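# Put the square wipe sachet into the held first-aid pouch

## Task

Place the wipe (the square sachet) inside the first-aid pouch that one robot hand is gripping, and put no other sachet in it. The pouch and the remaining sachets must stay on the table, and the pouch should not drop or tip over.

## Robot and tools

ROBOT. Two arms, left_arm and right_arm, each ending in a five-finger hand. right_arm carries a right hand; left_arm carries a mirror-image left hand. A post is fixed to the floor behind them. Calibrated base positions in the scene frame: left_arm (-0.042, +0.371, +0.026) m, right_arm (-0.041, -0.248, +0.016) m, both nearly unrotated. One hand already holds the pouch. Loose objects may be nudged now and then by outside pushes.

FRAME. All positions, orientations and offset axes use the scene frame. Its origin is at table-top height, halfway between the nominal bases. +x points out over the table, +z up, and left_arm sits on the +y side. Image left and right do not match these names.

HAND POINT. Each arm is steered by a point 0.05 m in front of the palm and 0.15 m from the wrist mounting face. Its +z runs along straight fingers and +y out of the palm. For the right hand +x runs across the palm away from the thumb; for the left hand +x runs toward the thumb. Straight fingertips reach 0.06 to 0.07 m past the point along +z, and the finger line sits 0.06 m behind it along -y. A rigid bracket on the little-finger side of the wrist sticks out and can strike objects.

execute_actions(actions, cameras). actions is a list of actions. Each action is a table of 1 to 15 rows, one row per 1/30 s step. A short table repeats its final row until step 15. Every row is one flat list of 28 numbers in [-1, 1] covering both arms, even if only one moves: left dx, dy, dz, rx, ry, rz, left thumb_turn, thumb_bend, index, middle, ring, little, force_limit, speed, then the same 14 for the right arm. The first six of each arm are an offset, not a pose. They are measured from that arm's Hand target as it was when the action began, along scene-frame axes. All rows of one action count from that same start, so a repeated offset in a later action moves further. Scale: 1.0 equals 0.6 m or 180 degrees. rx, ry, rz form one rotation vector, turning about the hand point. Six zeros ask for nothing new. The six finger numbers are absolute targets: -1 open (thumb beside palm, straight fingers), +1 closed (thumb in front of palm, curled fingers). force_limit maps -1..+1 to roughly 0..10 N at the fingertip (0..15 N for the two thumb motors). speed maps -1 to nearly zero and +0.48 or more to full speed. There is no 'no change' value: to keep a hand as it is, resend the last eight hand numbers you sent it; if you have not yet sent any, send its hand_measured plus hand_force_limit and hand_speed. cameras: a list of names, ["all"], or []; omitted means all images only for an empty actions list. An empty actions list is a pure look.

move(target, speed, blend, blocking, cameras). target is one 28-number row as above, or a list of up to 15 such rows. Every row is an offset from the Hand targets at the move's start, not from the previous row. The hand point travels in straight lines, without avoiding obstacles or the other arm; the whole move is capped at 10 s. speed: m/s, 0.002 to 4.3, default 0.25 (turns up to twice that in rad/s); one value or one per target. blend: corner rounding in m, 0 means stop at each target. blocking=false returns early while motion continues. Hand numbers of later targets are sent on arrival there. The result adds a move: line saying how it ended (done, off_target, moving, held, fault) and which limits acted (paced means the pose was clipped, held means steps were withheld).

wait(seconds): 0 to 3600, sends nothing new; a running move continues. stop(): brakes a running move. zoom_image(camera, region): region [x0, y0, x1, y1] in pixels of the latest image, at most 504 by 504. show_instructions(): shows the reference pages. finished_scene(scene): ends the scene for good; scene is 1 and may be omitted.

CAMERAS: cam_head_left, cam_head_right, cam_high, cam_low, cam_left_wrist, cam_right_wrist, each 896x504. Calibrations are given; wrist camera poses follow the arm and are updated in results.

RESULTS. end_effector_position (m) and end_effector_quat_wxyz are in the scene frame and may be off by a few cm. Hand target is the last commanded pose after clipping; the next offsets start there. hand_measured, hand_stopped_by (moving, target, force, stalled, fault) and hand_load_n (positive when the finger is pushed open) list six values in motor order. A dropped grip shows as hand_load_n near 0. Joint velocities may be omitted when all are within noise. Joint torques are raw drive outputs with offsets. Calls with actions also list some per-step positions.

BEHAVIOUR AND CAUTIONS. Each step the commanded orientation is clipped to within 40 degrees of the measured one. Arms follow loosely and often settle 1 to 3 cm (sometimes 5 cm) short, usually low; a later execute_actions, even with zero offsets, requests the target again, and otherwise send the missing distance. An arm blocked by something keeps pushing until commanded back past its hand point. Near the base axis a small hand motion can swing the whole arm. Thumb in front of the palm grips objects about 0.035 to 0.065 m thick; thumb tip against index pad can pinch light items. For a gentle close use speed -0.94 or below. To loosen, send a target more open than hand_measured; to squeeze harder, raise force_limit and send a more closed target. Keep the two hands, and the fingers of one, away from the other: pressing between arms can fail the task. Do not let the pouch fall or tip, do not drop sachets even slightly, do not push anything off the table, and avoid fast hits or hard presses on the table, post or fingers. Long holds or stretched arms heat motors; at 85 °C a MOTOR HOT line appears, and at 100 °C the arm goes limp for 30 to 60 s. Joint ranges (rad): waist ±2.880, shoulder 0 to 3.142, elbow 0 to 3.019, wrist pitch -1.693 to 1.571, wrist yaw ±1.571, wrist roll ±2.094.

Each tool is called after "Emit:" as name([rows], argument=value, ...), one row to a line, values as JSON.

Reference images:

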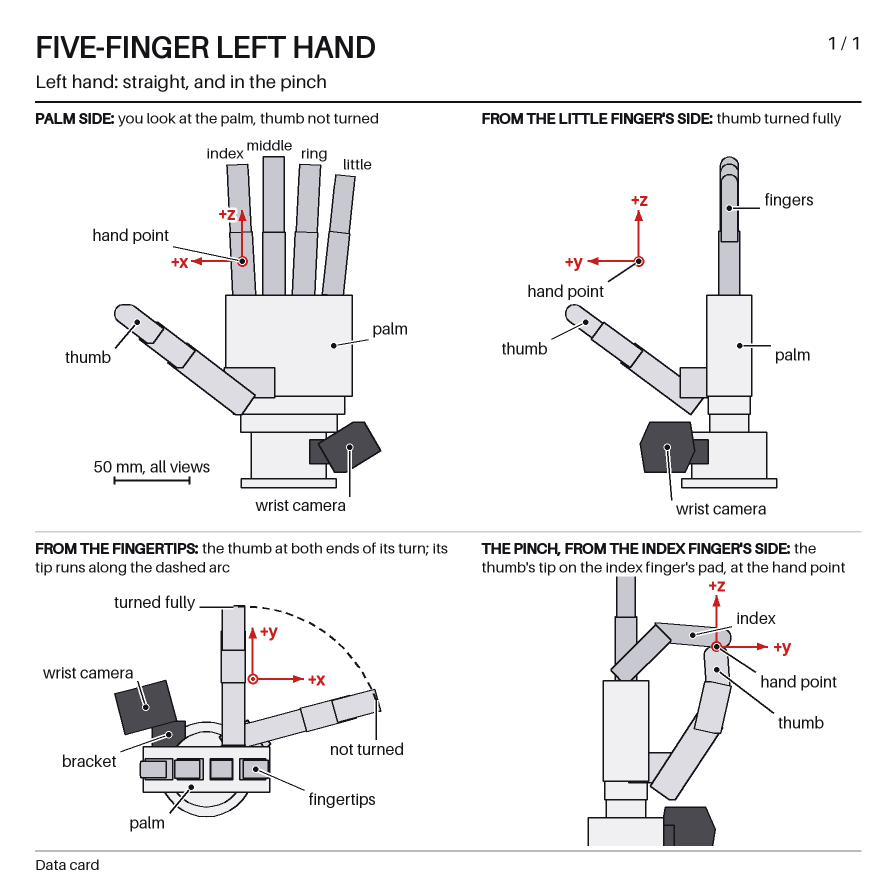

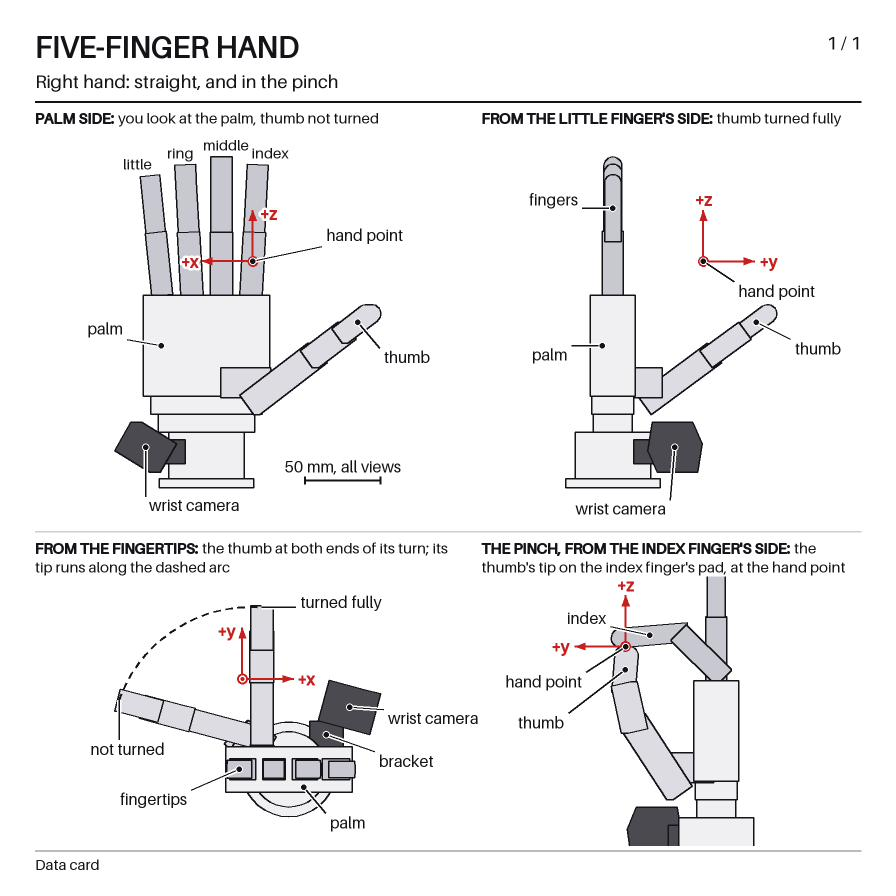

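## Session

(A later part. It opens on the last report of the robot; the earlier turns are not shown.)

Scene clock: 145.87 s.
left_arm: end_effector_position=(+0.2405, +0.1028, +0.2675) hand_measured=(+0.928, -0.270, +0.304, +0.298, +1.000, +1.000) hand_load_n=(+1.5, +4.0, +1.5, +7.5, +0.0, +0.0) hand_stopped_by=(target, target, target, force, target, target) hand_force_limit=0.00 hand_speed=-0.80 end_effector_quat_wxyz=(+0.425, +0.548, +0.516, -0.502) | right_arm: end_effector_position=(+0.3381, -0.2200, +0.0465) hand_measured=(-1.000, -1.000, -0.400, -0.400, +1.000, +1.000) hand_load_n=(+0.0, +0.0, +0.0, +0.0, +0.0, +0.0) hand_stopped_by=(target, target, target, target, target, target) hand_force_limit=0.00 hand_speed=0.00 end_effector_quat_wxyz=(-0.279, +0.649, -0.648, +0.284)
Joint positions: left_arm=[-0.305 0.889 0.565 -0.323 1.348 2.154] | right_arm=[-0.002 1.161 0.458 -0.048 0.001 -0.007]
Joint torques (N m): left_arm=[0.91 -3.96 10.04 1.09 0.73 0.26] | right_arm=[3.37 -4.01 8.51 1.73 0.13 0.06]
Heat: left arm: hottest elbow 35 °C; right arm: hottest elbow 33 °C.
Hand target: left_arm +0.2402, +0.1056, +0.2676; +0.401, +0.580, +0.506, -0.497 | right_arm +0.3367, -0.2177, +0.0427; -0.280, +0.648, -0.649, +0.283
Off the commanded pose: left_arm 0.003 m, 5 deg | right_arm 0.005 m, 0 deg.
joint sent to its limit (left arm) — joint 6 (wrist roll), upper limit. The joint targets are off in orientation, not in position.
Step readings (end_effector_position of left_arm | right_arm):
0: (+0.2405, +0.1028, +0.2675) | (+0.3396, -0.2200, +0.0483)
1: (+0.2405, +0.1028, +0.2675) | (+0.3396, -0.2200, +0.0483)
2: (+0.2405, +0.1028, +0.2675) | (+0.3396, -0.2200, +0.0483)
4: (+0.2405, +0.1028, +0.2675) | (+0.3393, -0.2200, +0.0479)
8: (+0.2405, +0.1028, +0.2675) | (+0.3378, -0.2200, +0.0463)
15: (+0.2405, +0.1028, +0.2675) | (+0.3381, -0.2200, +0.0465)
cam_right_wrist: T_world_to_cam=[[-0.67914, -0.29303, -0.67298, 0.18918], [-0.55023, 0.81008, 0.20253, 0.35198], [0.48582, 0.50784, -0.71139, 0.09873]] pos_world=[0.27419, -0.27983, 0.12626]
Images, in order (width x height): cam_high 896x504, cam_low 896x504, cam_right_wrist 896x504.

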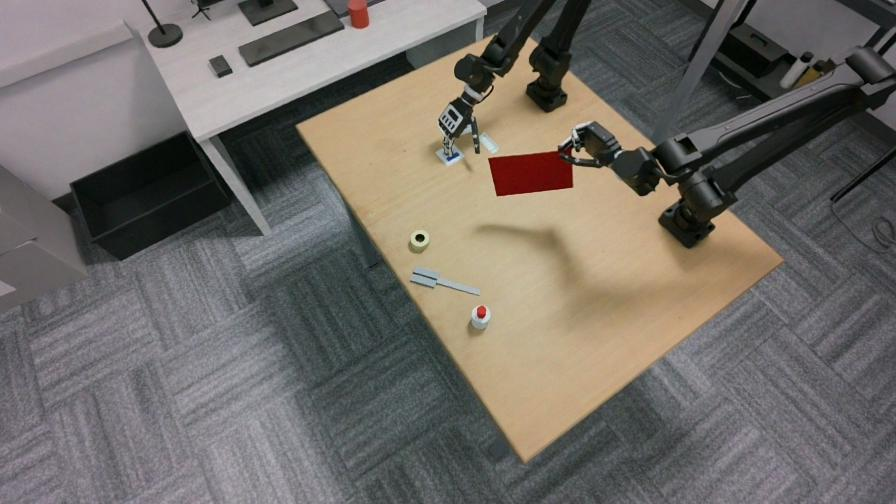

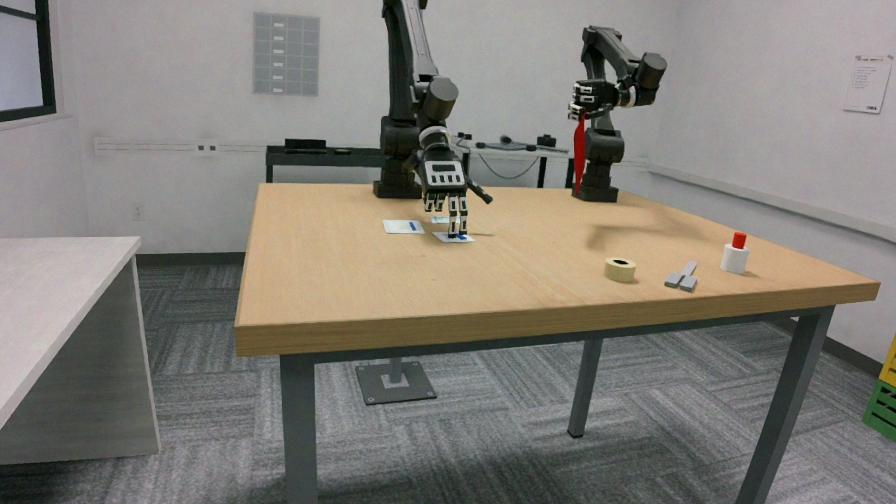

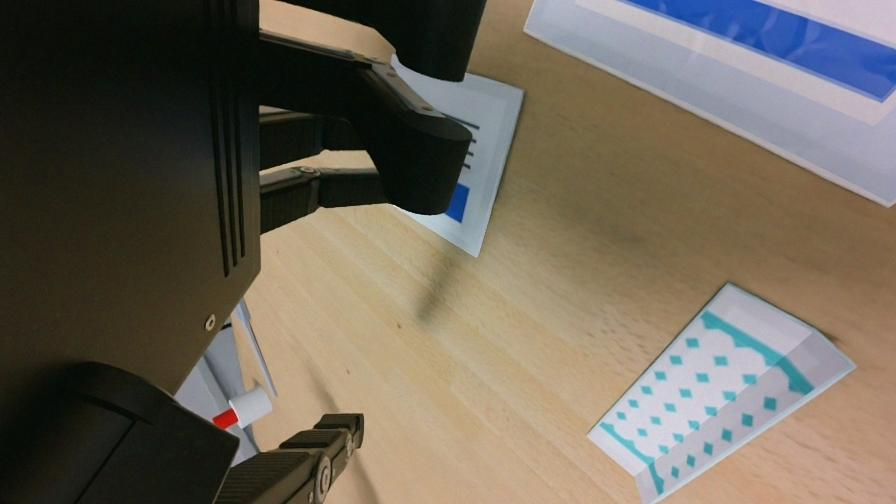

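Emit:
execute_actions([
  [[0,0,0,0,0,0,0.928,-0.268,0.304,0.298,1,1,0,-0.8,0,0,-0.008,0,0,0,-1,-1,-0.4,-0.4,1,1,0,0]],
])

Emit:
execute_actions([
  [[0,0,0,0,0,0,0.928,-0.268,0.304,0.298,1,1,0,-0.8,0,0,-0.008,0,0,0,-1,-1,-0.4,-0.4,1,1,0,0]],
])

Scene clock: 149.67 s.
left_arm: end_effector_position=(+0.2405, +0.1028, +0.2675) hand_measured=(+0.928, -0.270, +0.304, +0.298, +1.000, +1.000) hand_load_n=(+1.5, +4.0, +1.0, +7.5, +0.0, +0.5) hand_stopped_by=(target, target, target, force, target, target) hand_force_limit=0.00 hand_speed=-0.80 end_effector_quat_wxyz=(+0.425, +0.548, +0.516, -0.502) | right_arm: end_effector_position=(+0.3401, -0.2200, +0.0456) hand_measured=(-1.000, -1.000, -0.400, -0.400, +1.000, +1.000) hand_load_n=(+0.0, +0.0, +0.0, +0.0, +0.0, +0.0) hand_stopped_by=(target, target, target, target, target, target) hand_force_limit=0.00 hand_speed=0.00 end_effector_quat_wxyz=(-0.283, +0.647, -0.647, +0.287)
Joint positions: left_arm=[-0.305 0.889 0.565 -0.323 1.348 2.154] | right_arm=[-0.002 1.167 0.453 -0.027 0.001 -0.007]
Joint torques (N m): left_arm=[0.85 -3.96 10.04 1.09 0.73 0.26] | right_arm=[3.37 -3.66 8.18 1.83 0.14 0.04]
Heat: left arm: hottest elbow 35 °C; right arm: hottest elbow 33 °C.
Hand target: left_arm +0.2402, +0.1056, +0.2676; +0.401, +0.580, +0.506, -0.497 | right_arm +0.3365, -0.2177, +0.0377; -0.280, +0.648, -0.649, +0.282
Off the commanded pose: left_arm 0.003 m, 5 deg | right_arm 0.009 m, 1 deg.
joint sent to its limit (left arm) — joint 6 (wrist roll), upper limit. The joint targets are off in orientation, not in position.
Step readings (end_effector_position of left_arm | right_arm):
0: (+0.2405, +0.1028, +0.2675) | (+0.3381, -0.2200, +0.0465)
1: (+0.2405, +0.1028, +0.2675) | (+0.3381, -0.2200, +0.0465)
2: (+0.2405, +0.1028, +0.2675) | (+0.3384, -0.2200, +0.0465)
4: (+0.2405, +0.1028, +0.2675) | (+0.3391, -0.2200, +0.0463)
8: (+0.2405, +0.1028, +0.2675) | (+0.3399, -0.2200, +0.0457)
15: (+0.2405, +0.1028, +0.2675) | (+0.3401, -0.2200, +0.0456)

Scene clock: 150.37 s.
left_arm: end_effector_position=(+0.2405, +0.1028, +0.2675) hand_measured=(+0.928, -0.270, +0.304, +0.298, +1.000, +1.000) hand_load_n=(+1.5, +4.0, +1.0, +7.5, +0.0, +0.0) hand_stopped_by=(target, target, target, force, target, target) hand_force_limit=0.00 hand_speed=-0.80 end_effector_quat_wxyz=(+0.425, +0.548, +0.516, -0.502) | right_arm: end_effector_position=(+0.3431, -0.2200, +0.0447) hand_measured=(-1.000, -1.000, -0.400, -0.400, +1.000, +1.000) hand_load_n=(-0.5, -0.5, +0.0, -0.5, +0.0, +0.0) hand_stopped_by=(target, target, target, target, target, target) hand_force_limit=0.00 hand_speed=0.00 end_effector_quat_wxyz=(-0.286, +0.646, -0.645, +0.291)
Joint positions: left_arm=[-0.305 0.889 0.565 -0.323 1.348 2.154] | right_arm=[-0.002 1.177 0.45 -0.003 0.001 -0.007]
Joint torques (N m): left_arm=[0.91 -3.96 10.03 1.09 0.73 0.26] | right_arm=[3.55 -3.08 7.83 1.55 0.13 0.04]
Heat: left arm: hottest elbow 35 °C; right arm: hottest elbow 33 °C.
Hand target: left_arm +0.2402, +0.1056, +0.2676; +0.401, +0.580, +0.506, -0.497 | right_arm +0.3365, -0.2177, +0.0329; -0.280, +0.648, -0.649, +0.282
Off the commanded pose: left_arm 0.003 m, 5 deg | right_arm 0.014 m, 1 deg.
joint sent to its limit (left arm) — joint 6 (wrist roll), upper limit. The joint targets are off in orientation, not in position.
Step readings (end_effector_position of left_arm | right_arm):
0: (+0.2405, +0.1028, +0.2675) | (+0.3401, -0.2200, +0.0456)
1: (+0.2405, +0.1028, +0.2675) | (+0.3402, -0.2200, +0.0457)
2: (+0.2405, +0.1028, +0.2675) | (+0.3404, -0.2200, +0.0455)
4: (+0.2405, +0.1028, +0.2675) | (+0.3415, -0.2200, +0.0449)
8: (+0.2405, +0.1028, +0.2675) | (+0.3430, -0.2200, +0.0447)
15: (+0.2405, +0.1028, +0.2675) | (+0.3431, -0.2200, +0.0447)

Emit:
execute_actions([
  [[0,0,0,0,0,0,0.928,-0.268,0.304,0.298,1,1,0,-0.8,-0.003,-0.01,0,0,0,0,-1,-1,-0.4,-0.4,1,1,0,0],[0,0,0,0,0,0,0.928,-0.268,0.304,0.298,1,1,0,-0.8,-0.006,-0.02,0,0,0,0,-1,-1,-0.4,-0.4,1,1,0,0],[0,0,0,0,0,0,0.928,-0.268,0.304,0.298,1,1,0,-0.8,-0.008,-0.03,0,0,0,0,-1,-1,-0.4,-0.4,1,1,0,0],[0,0,0,0,0,0,0.928,-0.268,0.304,0.298,1,1,0,-0.8,-0.01,-0.04,0,0,0,0,-1,-1,-0.4,-0.4,1,1,0,0],[0,0,0,0,0,0,0.928,-0.268,0.304,0.298,1,1,0,-0.8,-0.01,-0.05,0,0,0,0,-1,-1,-0.4,-0.4,1,1,0,0]],
], cameras=["cam_low","cam_high","cam_right_wrist"])

Emit:
zoom_image(camera="cam_high", region=[400, 60, 540, 180])

Scene clock: 156.00 s.
left_arm: end_effector_position=(+0.2405, +0.1028, +0.2675) hand_measured=(+0.928, -0.270, +0.304, +0.298, +1.000, +1.000) hand_load_n=(+1.5, +4.0, +1.0, +7.5, +0.0, +0.0) hand_stopped_by=(target, target, target, force, target, target) hand_force_limit=0.00 hand_speed=-0.80 end_effector_quat_wxyz=(+0.425, +0.548, +0.516, -0.502) | right_arm: end_effector_position=(+0.3407, -0.2448, +0.0438) hand_measured=(-1.000, -1.000, -0.400, -0.400, +1.000, +1.000) hand_load_n=(+0.0, +0.0, +0.0, +0.0, +0.0, +0.0) hand_stopped_by=(target, target, target, target, target, target) hand_force_limit=0.00 hand_speed=0.00 end_effector_quat_wxyz=(-0.290, +0.643, -0.647, +0.287)
Joint positions: left_arm=[-0.305 0.889 0.565 -0.323 1.348 2.154] | right_arm=[-0.098 1.177 0.446 0 -0.077 -0.061]
Joint torques (N m): left_arm=[0.91 -3.96 10.03 1.1 0.73 0.26] | right_arm=[2.55 -3.96 7.36 1.2 0.03 -0.17]
Heat: left arm: hottest elbow 35 °C; right arm: hottest elbow 33 °C.
Hand target: left_arm +0.2402, +0.1056, +0.2676; +0.401, +0.580, +0.506, -0.497 | right_arm +0.3305, -0.2478, +0.0329; -0.280, +0.648, -0.649, +0.282
Off the commanded pose: left_arm 0.003 m, 5 deg | right_arm 0.015 m, 1 deg.
joint sent to its limit (left arm) — joint 6 (wrist roll), upper limit. The joint targets are off in orientation, not in position.
Step readings (end_effector_position of left_arm | right_arm):
0: (+0.2405, +0.1028, +0.2675) | (+0.3431, -0.2200, +0.0447)
1: (+0.2405, +0.1028, +0.2675) | (+0.3431, -0.2200, +0.0447)
2: (+0.2405, +0.1028, +0.2675) | (+0.3431, -0.2196, +0.0447)
4: (+0.2405, +0.1028, +0.2675) | (+0.3420, -0.2197, +0.0442)
8: (+0.2405, +0.1028, +0.2675) | (+0.3412, -0.2339, +0.0442)
15: (+0.2405, +0.1028, +0.2675) | (+0.3408, -0.2444, +0.0440)
cam_right_wrist: T_world_to_cam=[[-0.66389, -0.28344, -0.69204, 0.17973], [-0.55313, 0.8089, 0.19933, 0.37487], [0.50329, 0.51512, -0.69379, 0.10323]] pos_world=[0.27471, -0.30546, 0.12128]
Images, in order (width x height): cam_high 896x504, cam_low 896x504, cam_right_wrist 896x504.

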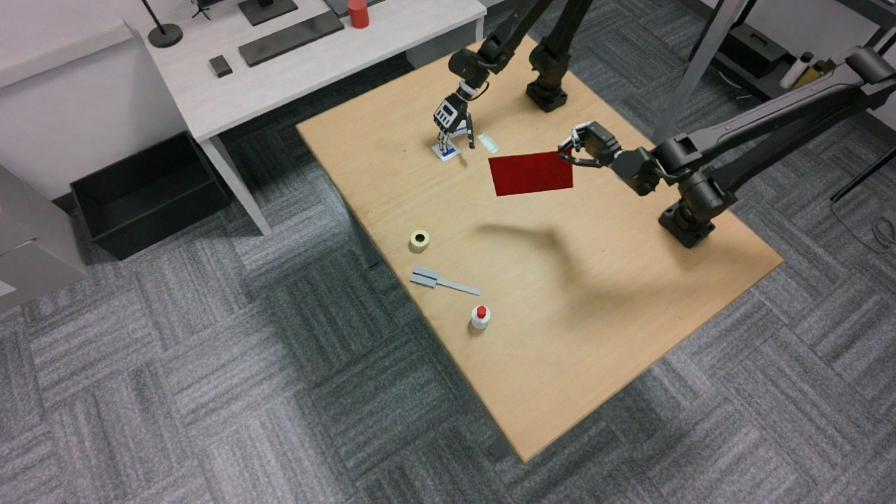

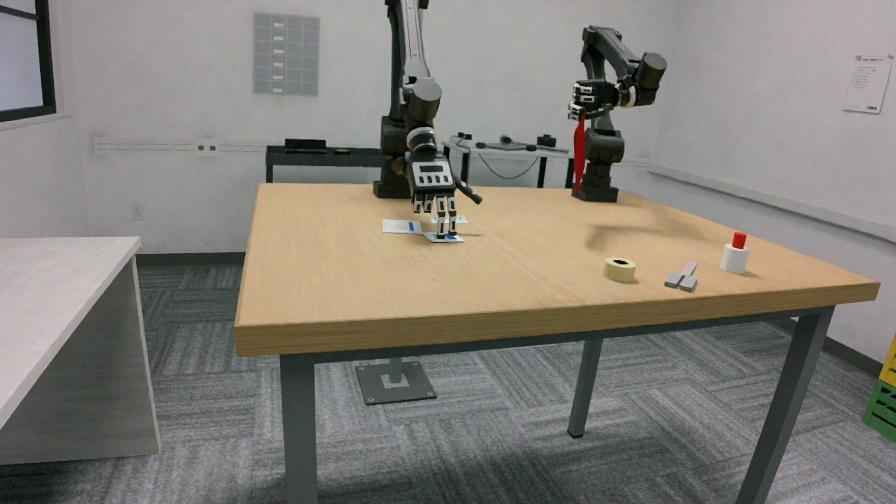

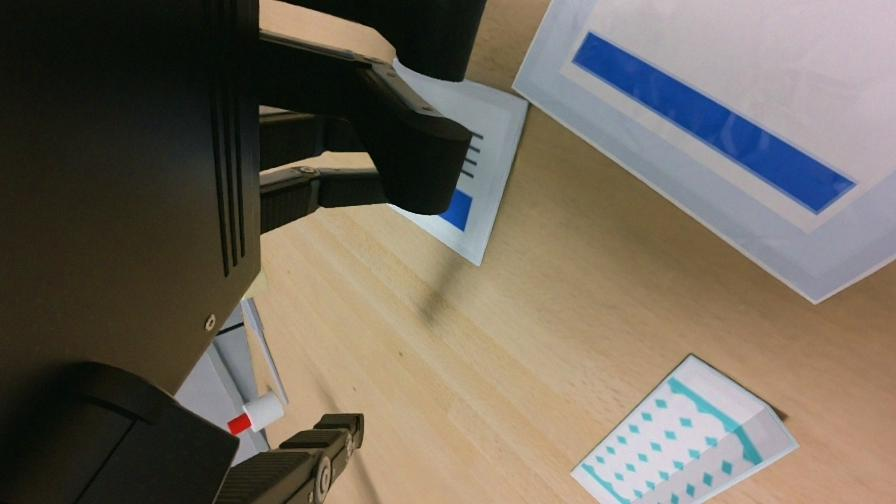

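Scaled by 3.600 from the camera's image (finer frame: 1280x720).

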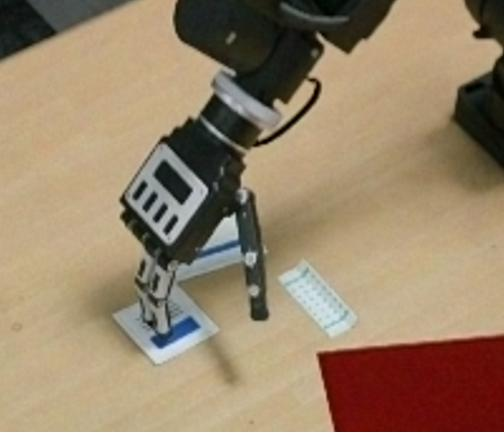

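Emit:
move([
  [0,0,0,0,0,0,0.928,-0.268,0.304,0.298,1,1,0,-0.8,0.045,0.0,0,0,0,0,-1,-1,-0.4,-0.4,1,1,0,0],
  [0,0,0,0,0,0,0.928,-0.268,0.304,0.298,1,1,0,-0.8,0.045,-0.05,0,0,0,0,-1,-1,-0.4,-0.4,1,1,0,0],
], speed=0.06, blend=[0.01,0], cameras=["cam_low","cam_high","cam_right_wrist"])

Emit:
zoom_image(camera="cam_high", region=[400, 60, 540, 180])

Scene clock: 163.63 s.
left_arm: end_effector_position=(+0.2405, +0.1028, +0.2675) hand_measured=(+0.928, -0.270, +0.304, +0.298, +1.000, +1.000) hand_load_n=(+1.5, +4.0, +1.0, +7.5, +0.0, +0.0) hand_stopped_by=(target, target, target, force, target, target) hand_force_limit=0.00 hand_speed=-0.80 end_effector_quat_wxyz=(+0.425, +0.548, +0.516, -0.502) | right_arm: end_effector_position=(+0.3567, -0.2681, +0.0428) hand_measured=(-1.000, -1.000, -0.400, -0.400, +1.000, +1.000) hand_load_n=(+0.0, +0.0, +0.0, -0.5, +0.0, +0.0) hand_stopped_by=(target, target, target, target, target, target) hand_force_limit=0.00 hand_speed=0.00 end_effector_quat_wxyz=(-0.297, +0.644, -0.644, +0.286)
Joint positions: left_arm=[-0.305 0.889 0.565 -0.323 1.348 2.154] | right_arm=[-0.18 1.242 0.487 0.024 -0.152 -0.115]
Joint torques (N m): left_arm=[0.85 -3.9 10.04 1.1 0.73 0.26] | right_arm=[2.08 -2.61 10.39 0.83 0.34 -0.25]
Heat: left arm: hottest elbow 35 °C; right arm: hottest elbow 32 °C.
Hand target: left_arm +0.2402, +0.1056, +0.2676; +0.401, +0.580, +0.506, -0.497 | right_arm +0.3575, -0.2776, +0.0330; -0.280, +0.648, -0.649, +0.282
Off the commanded pose: left_arm 0.003 m, 5 deg | right_arm 0.014 m, 2 deg.
joint sent to its limit (left arm) — joint 6 (wrist roll), upper limit. The joint targets are off in orientation, not in position.
move: off_target (right_arm)
cam_right_wrist: T_world_to_cam=[[-0.6554, -0.28353, -0.70004, 0.18043], [-0.56259, 0.80167, 0.20202, 0.40403], [0.50392, 0.52624, -0.68493, 0.10884]] pos_world=[0.29071, -0.33001, 0.11923]
Images, in order (width x height): cam_high 896x504, cam_low 896x504, cam_right_wrist 896x504.

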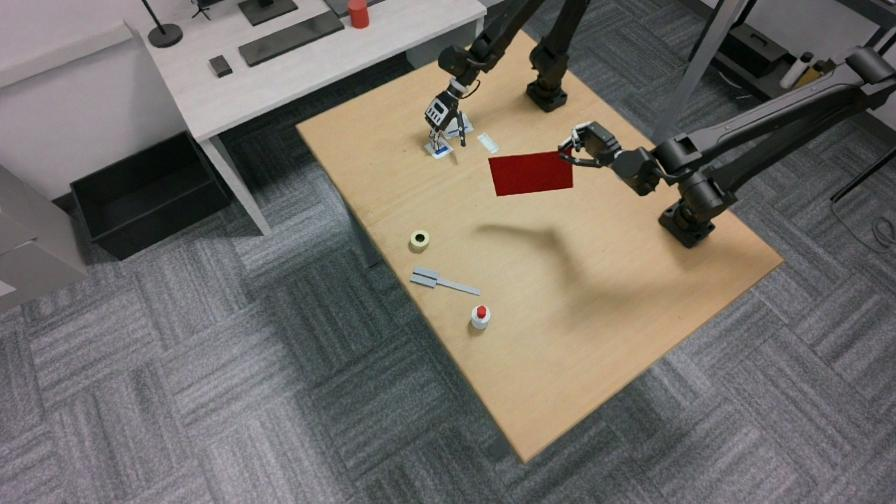

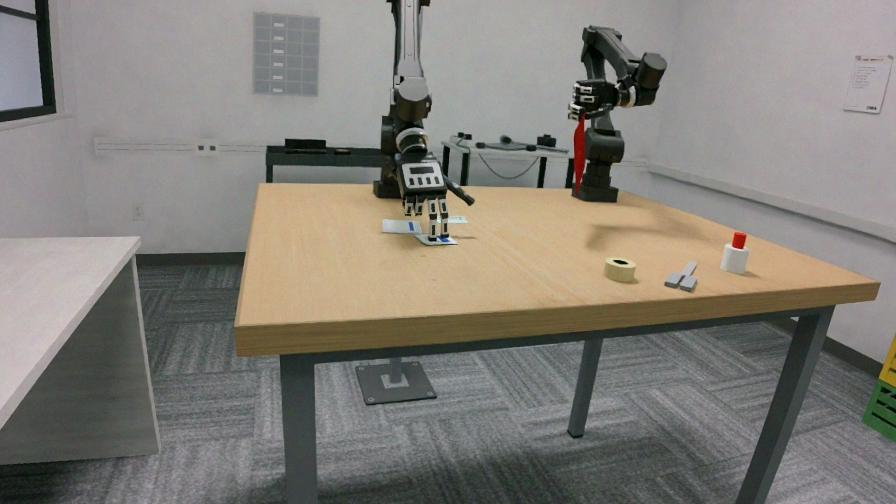

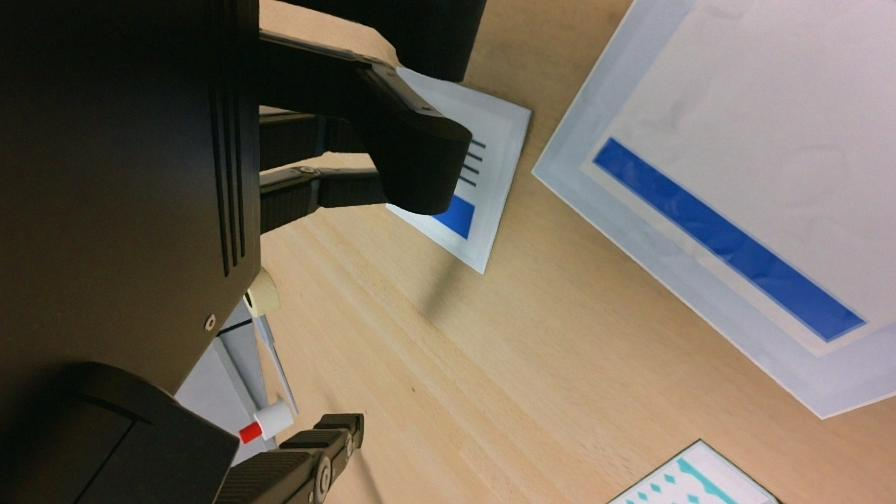

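Scaled by 3.600 from the camera's image (finer frame: 1280x720).

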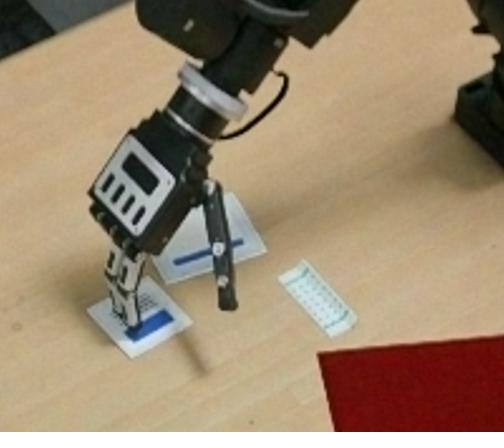

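Emit:
move([
  [0,0,0,0,0,0,0.928,-0.268,0.304,0.298,1,1,0,-0.8,0.02,-0.03,0,0,0,0,-1,-1,-0.4,-0.4,1,1,0,0],
  [0,0,0,0,0,0,0.928,-0.268,0.304,0.298,1,1,0,-0.8,0.02,-0.18,0,0,0,0,-1,-1,-0.4,-0.4,1,1,0,0],
], speed=0.07, blend=[0.01,0], cameras=["cam_head_left","cam_low","cam_high","cam_right_wrist"])

Emit:
zoom_image(camera="cam_high", region=[370, 60, 510, 180])

Scene clock: 168.73 s.
left_arm: end_effector_position=(+0.2405, +0.1028, +0.2675) hand_measured=(+0.928, -0.270, +0.304, +0.298, +1.000, +1.000) hand_load_n=(+1.0, +4.0, +1.0, +7.5, +0.0, +0.0) hand_stopped_by=(target, target, target, force, target, target) hand_force_limit=0.00 hand_speed=-0.80 end_effector_quat_wxyz=(+0.425, +0.548, +0.516, -0.502) | right_arm: end_effector_position=(+0.3699, -0.3756, +0.0425) hand_measured=(-1.000, -1.000, -0.400, -0.400, +1.000, +1.000) hand_load_n=(-0.5, +0.0, +0.0, +0.5, +0.0, +0.0) hand_stopped_by=(target, target, target, target, target, target) hand_force_limit=0.00 hand_speed=0.00 end_effector_quat_wxyz=(-0.295, +0.645, -0.642, +0.290)
Joint positions: left_arm=[-0.305 0.889 0.565 -0.323 1.348 2.154] | right_arm=[-0.48 1.377 0.615 -0.019 -0.365 -0.334]
Joint torques (N m): left_arm=[0.91 -3.96 10.04 1.09 0.73 0.26] | right_arm=[2.37 -4.25 10.82 0.23 0.27 -0.18]
Heat: left arm: hottest elbow 36 °C; right arm: hottest elbow 32 °C.
Hand target: left_arm +0.2402, +0.1056, +0.2676; +0.401, +0.580, +0.506, -0.497 | right_arm +0.3695, -0.3856, +0.0330; -0.280, +0.648, -0.649, +0.282
Off the commanded pose: left_arm 0.003 m, 5 deg | right_arm 0.014 m, 2 deg.
joint sent to its limit (left arm) — joint 6 (wrist roll), upper limit. The joint targets are off in orientation, not in position.
move: off_target (right_arm)
cam_right_wrist: T_world_to_cam=[[-0.65335, -0.29164, -0.69863, 0.15449], [-0.56352, 0.80359, 0.19154, 0.49926], [0.50555, 0.51884, -0.68937, 0.15543]] pos_world=[0.30371, -0.43678, 0.11945]
Images, in order (width x height): cam_head_left 896x504, cam_high 896x504, cam_low 896x504, cam_right_wrist 896x504.

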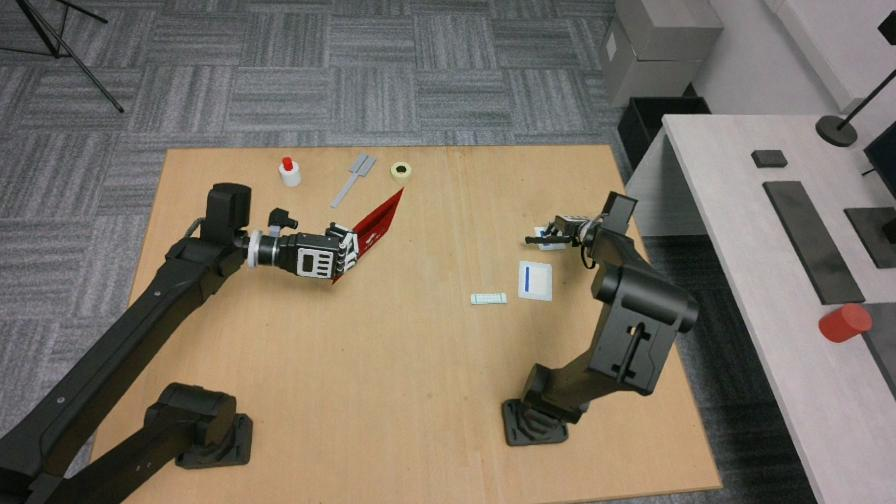

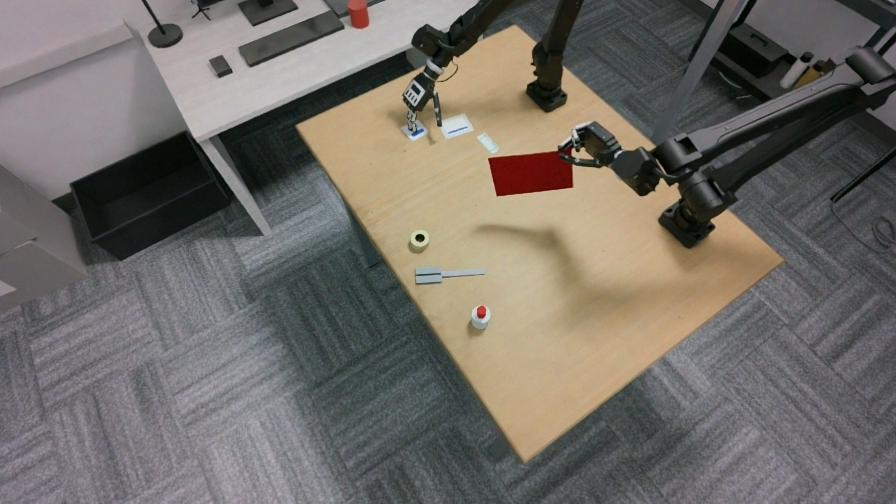

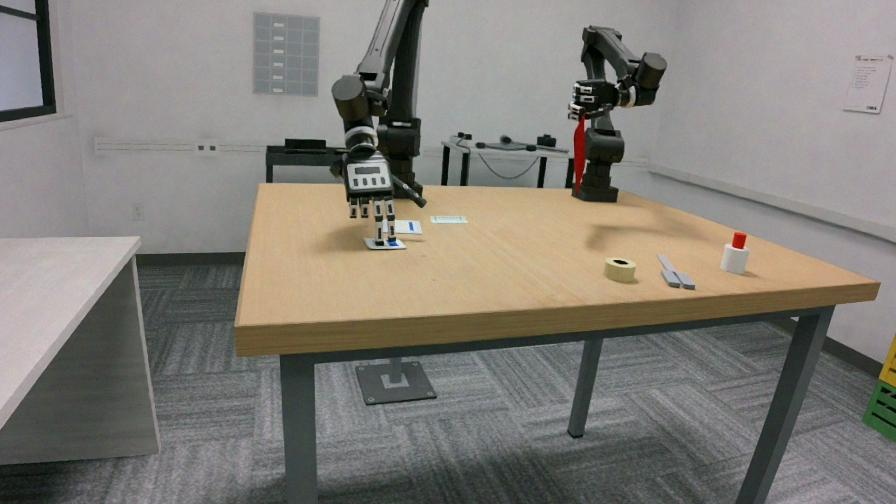

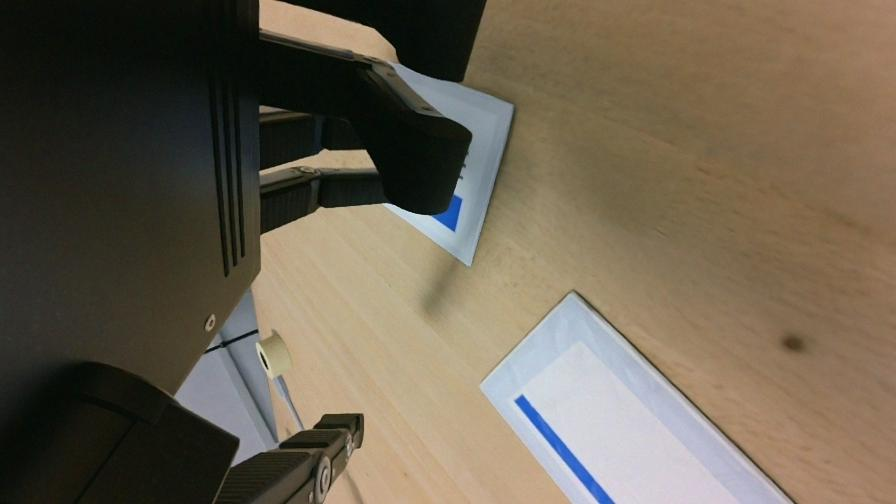

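Scaled by 3.600 from the camera's image (finer frame: 1280x720).

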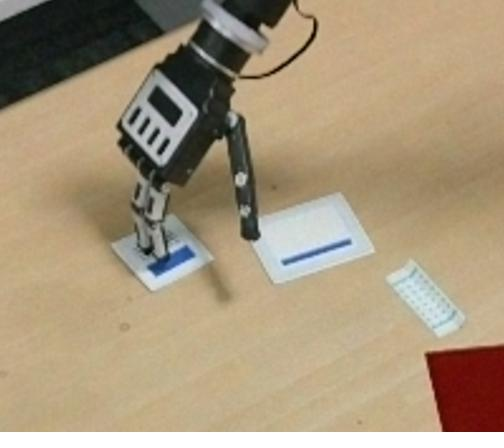

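Emit:
move([
  [0,0,0,0,0,0,0.928,-0.268,0.304,0.298,1,1,0,-0.8,0.0,-0.25,0,0,0,0,-1,-1,-0.4,-0.4,1,1,0,0],
], speed=0.07, cameras=["cam_head_left","cam_head_right","cam_low","cam_high","cam_right_wrist"])

Emit:
zoom_image(camera="cam_high", region=[330, 30, 470, 150])

Emit:
zoom_image(camera="cam_low", region=[240, 120, 400, 280])

Scene clock: 177.73 s.
left_arm: end_effector_position=(+0.2405, +0.1028, +0.2675) hand_measured=(+0.928, -0.270, +0.304, +0.298, +1.000, +1.000) hand_load_n=(+1.0, +4.0, +1.0, +7.5, +0.0, +0.0) hand_stopped_by=(target, target, target, force, target, target) hand_force_limit=0.00 hand_speed=-0.80 end_effector_quat_wxyz=(+0.425, +0.548, +0.516, -0.502) | right_arm: end_effector_position=(+0.3709, -0.5229, +0.0442) hand_measured=(-1.000, -1.000, -0.400, -0.400, +1.000, +1.000) hand_load_n=(-0.5, +0.0, +0.0, +0.5, +0.0, +0.0) hand_stopped_by=(target, target, target, target, target, target) hand_force_limit=0.00 hand_speed=0.00 end_effector_quat_wxyz=(-0.292, +0.647, -0.642, +0.289)
Joint positions: left_arm=[-0.305 0.889 0.565 -0.323 1.348 2.154] | right_arm=[-0.781 1.591 0.885 -0.193 -0.562 -0.591]
Joint torques (N m): left_arm=[0.91 -3.96 10.04 1.1 0.73 0.26] | right_arm=[2.02 -7.82 11.38 0.28 0.2 -0.18]
Heat: left arm: hottest elbow 36 °C; right arm: hottest elbow 33 °C.
Hand target: left_arm +0.2402, +0.1056, +0.2676; +0.401, +0.580, +0.506, -0.497 | right_arm +0.3695, -0.5355, +0.0330; -0.280, +0.648, -0.649, +0.282
Off the commanded pose: left_arm 0.003 m, 5 deg | right_arm 0.017 m, 2 deg.
joint sent to its limit (left arm) — joint 6 (wrist roll), upper limit. The joint targets are off in orientation, not in position.
move: off_target (right_arm)
cam_right_wrist: T_world_to_cam=[[-0.6577, -0.29444, -0.69336, 0.11329], [-0.56254, 0.80414, 0.19212, 0.61774], [0.50099, 0.51639, -0.69451, 0.23312]] pos_world=[0.30523, -0.58377, 0.12178]
Images, in order (width x height): cam_head_left 896x504, cam_head_right 896x504, cam_high 896x504, cam_low 896x504, cam_right_wrist 896x504.

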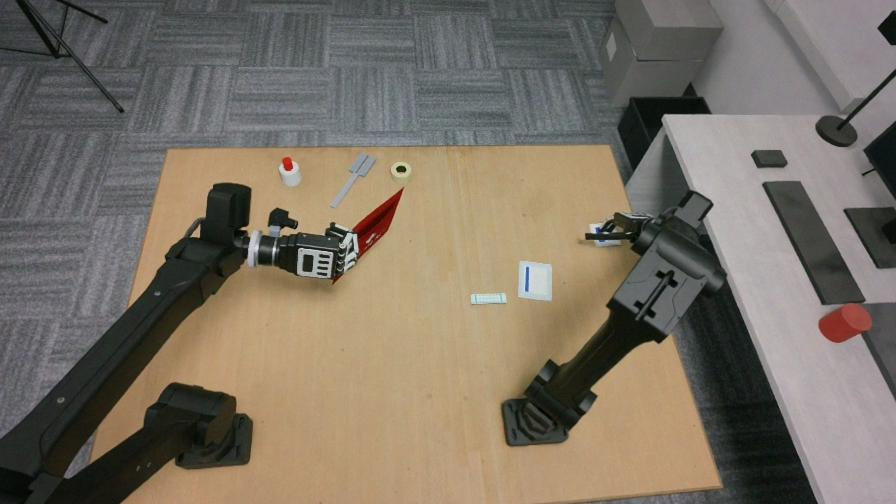

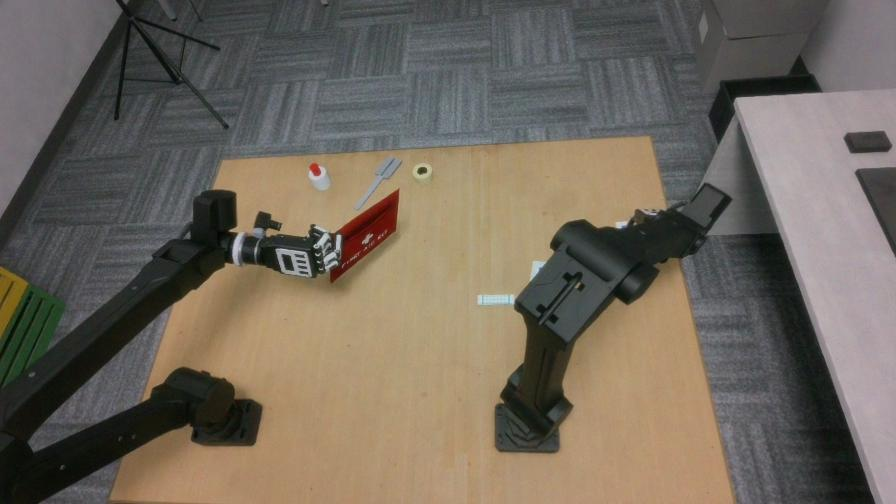

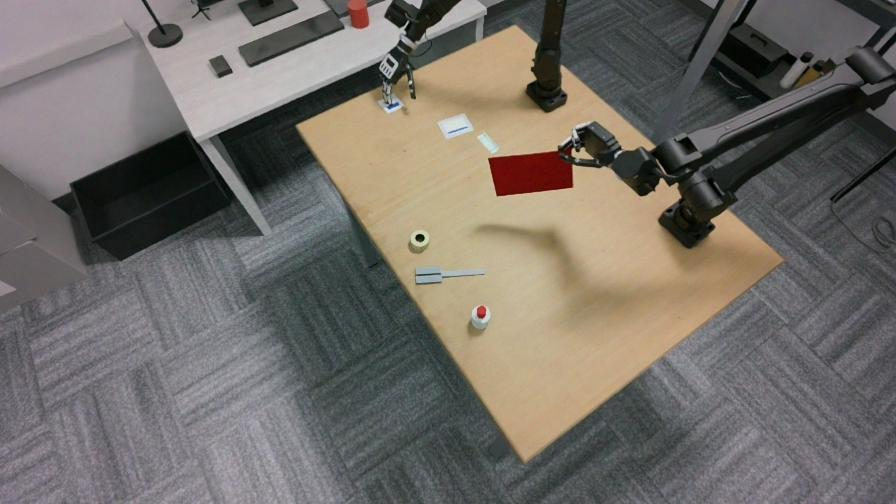

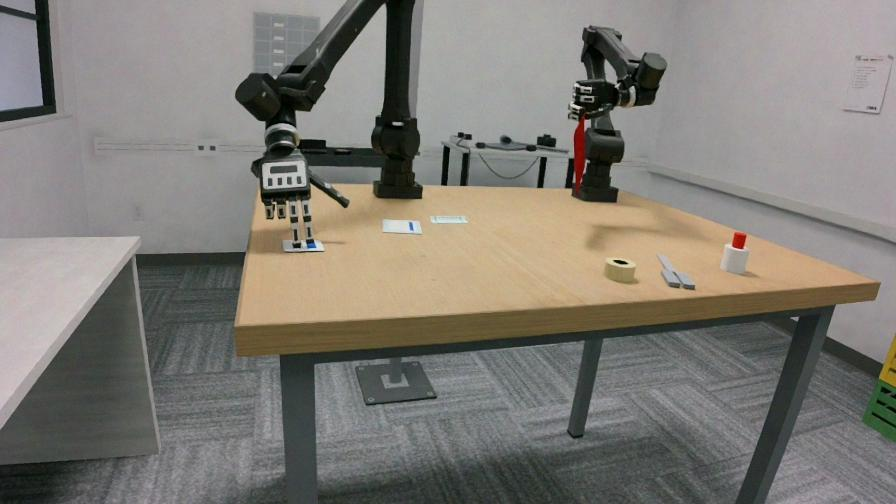

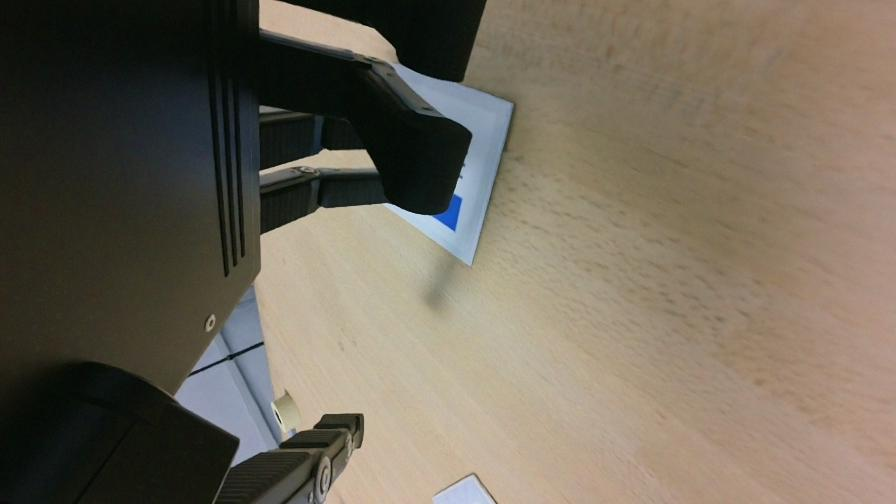

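Scaled by 3.600 from the camera's image (finer frame: 1280x720).

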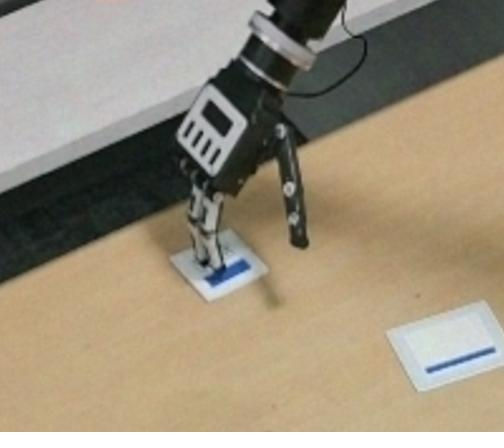

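Scaled by 3.150 from the camera's image (finer frame: 1280x720).

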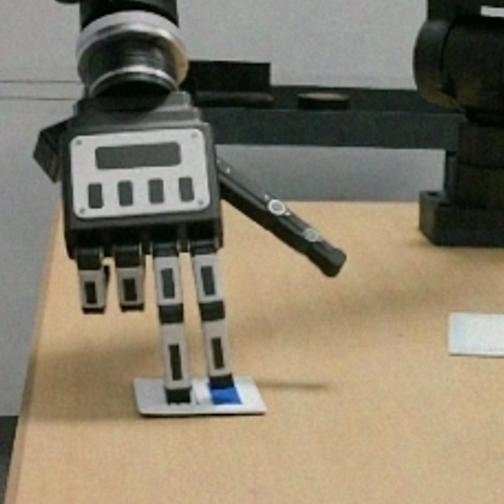

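Emit:
move([
  [0,0,0,0,0,0,0.928,-0.268,0.304,0.298,1,1,0,-0.8,0,0,0.2,0,0,0,-1,-1,-0.4,-0.4,1,1,0,0],
  [0,0,0,0,0,0,0.928,-0.268,0.304,0.298,1,1,0,-0.8,0.0525,-0.2075,0.228,0.1954,0.1954,-0.4717,-1,-1,-0.4,-0.4,1,1,0,0],
], speed=[0.12,0.25], cameras=["cam_head_left","cam_low","cam_high","cam_right_wrist"])

Scene clock: 204.13 s.
left_arm: end_effector_position=(+0.2405, +0.1028, +0.2675) hand_measured=(+0.928, -0.270, +0.304, +0.298, +1.000, +1.000) hand_load_n=(+1.5, +4.0, +1.0, +7.5, +0.0, +0.0) hand_stopped_by=(target, target, target, force, target, target) hand_force_limit=0.00 hand_speed=-0.80 end_effector_quat_wxyz=(+0.425, +0.548, +0.516, -0.502) | right_arm: end_effector_position=(+0.3937, -0.6452, +0.1606) hand_measured=(-1.000, -1.000, -0.400, -0.400, +1.000, +1.000) hand_load_n=(+0.0, +0.0, +0.0, +0.0, +0.0, +0.0) hand_stopped_by=(target, target, target, target, target, target) hand_force_limit=0.00 hand_speed=0.00 end_effector_quat_wxyz=(-0.009, -0.008, +1.000, -0.005)
Joint positions: left_arm=[-0.305 0.889 0.565 -0.323 1.348 2.154] | right_arm=[-0.836 1.974 1.874 -1.475 0.021 0.715]
Joint torques (N m): left_arm=[0.91 -3.96 10.03 1.09 0.73 0.26] | right_arm=[2.37 -16.09 15.23 -0.59 0.13 0.08]
Heat: left arm: hottest elbow 36 °C; right arm: hottest elbow 34 °C.
Hand target: left_arm +0.2402, +0.1056, +0.2676; +0.401, +0.580, +0.506, -0.497 | right_arm +0.4010, -0.6602, +0.1699; -0.002, +0.000, +1.000, -0.016
Off the commanded pose: left_arm 0.003 m, 5 deg | right_arm 0.019 m, 2 deg.
joint sent to its limit (left arm) — joint 6 (wrist roll), upper limit. The joint targets are off in orientation, not in position.
move: off_target (right_arm)
cam_right_wrist: T_world_to_cam=[[-0.30536, 0.95174, 0.0308, 0.722], [0.81427, 0.24421, 0.52661, -0.25041], [0.49367, 0.18589, -0.84955, 0.18018]] pos_world=[0.33542, -0.6595, 0.2627]
Images, in order (width x height): cam_head_left 896x504, cam_high 896x504, cam_low 896x504, cam_right_wrist 896x504.

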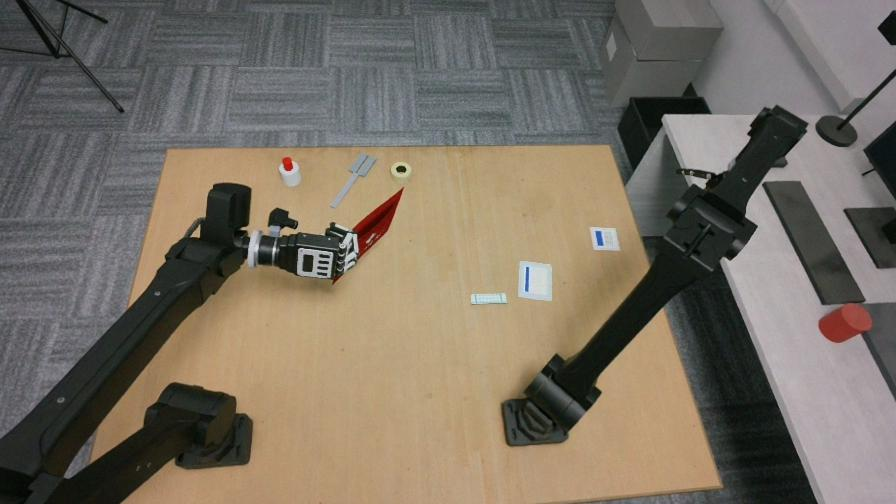

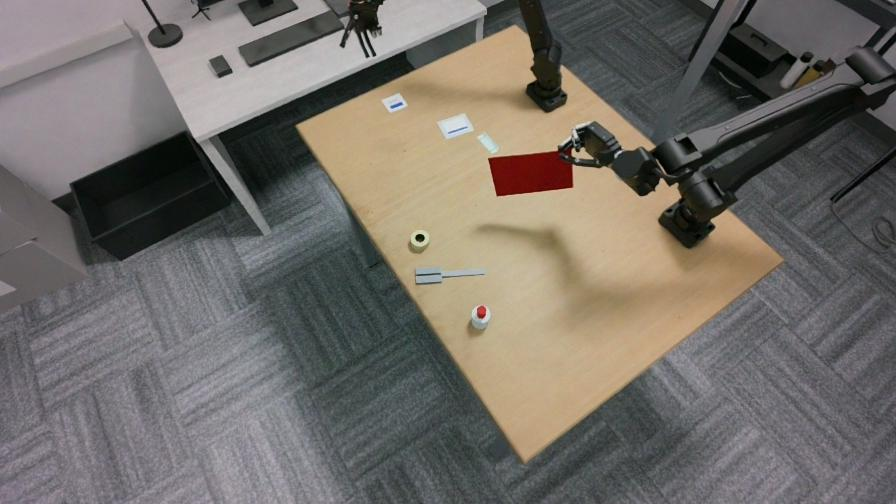

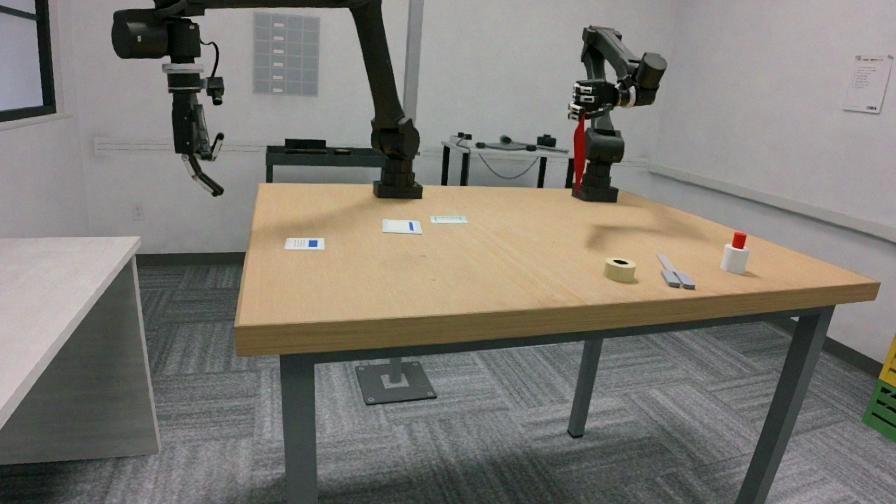

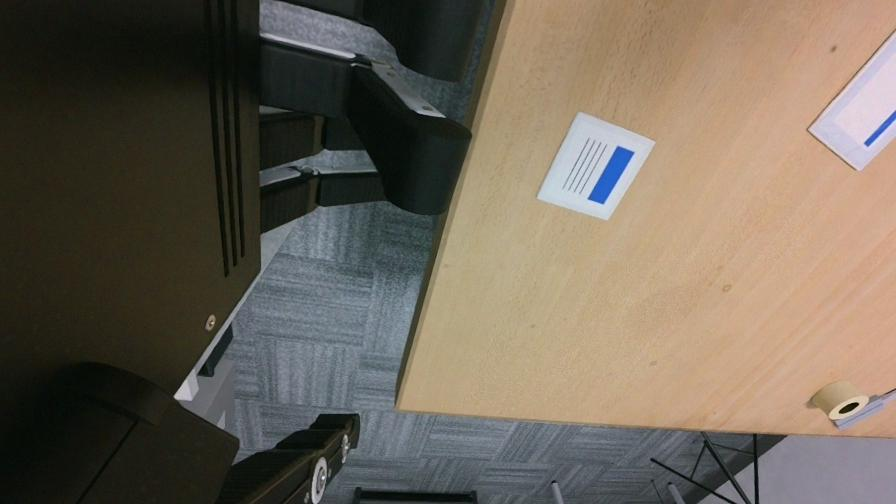

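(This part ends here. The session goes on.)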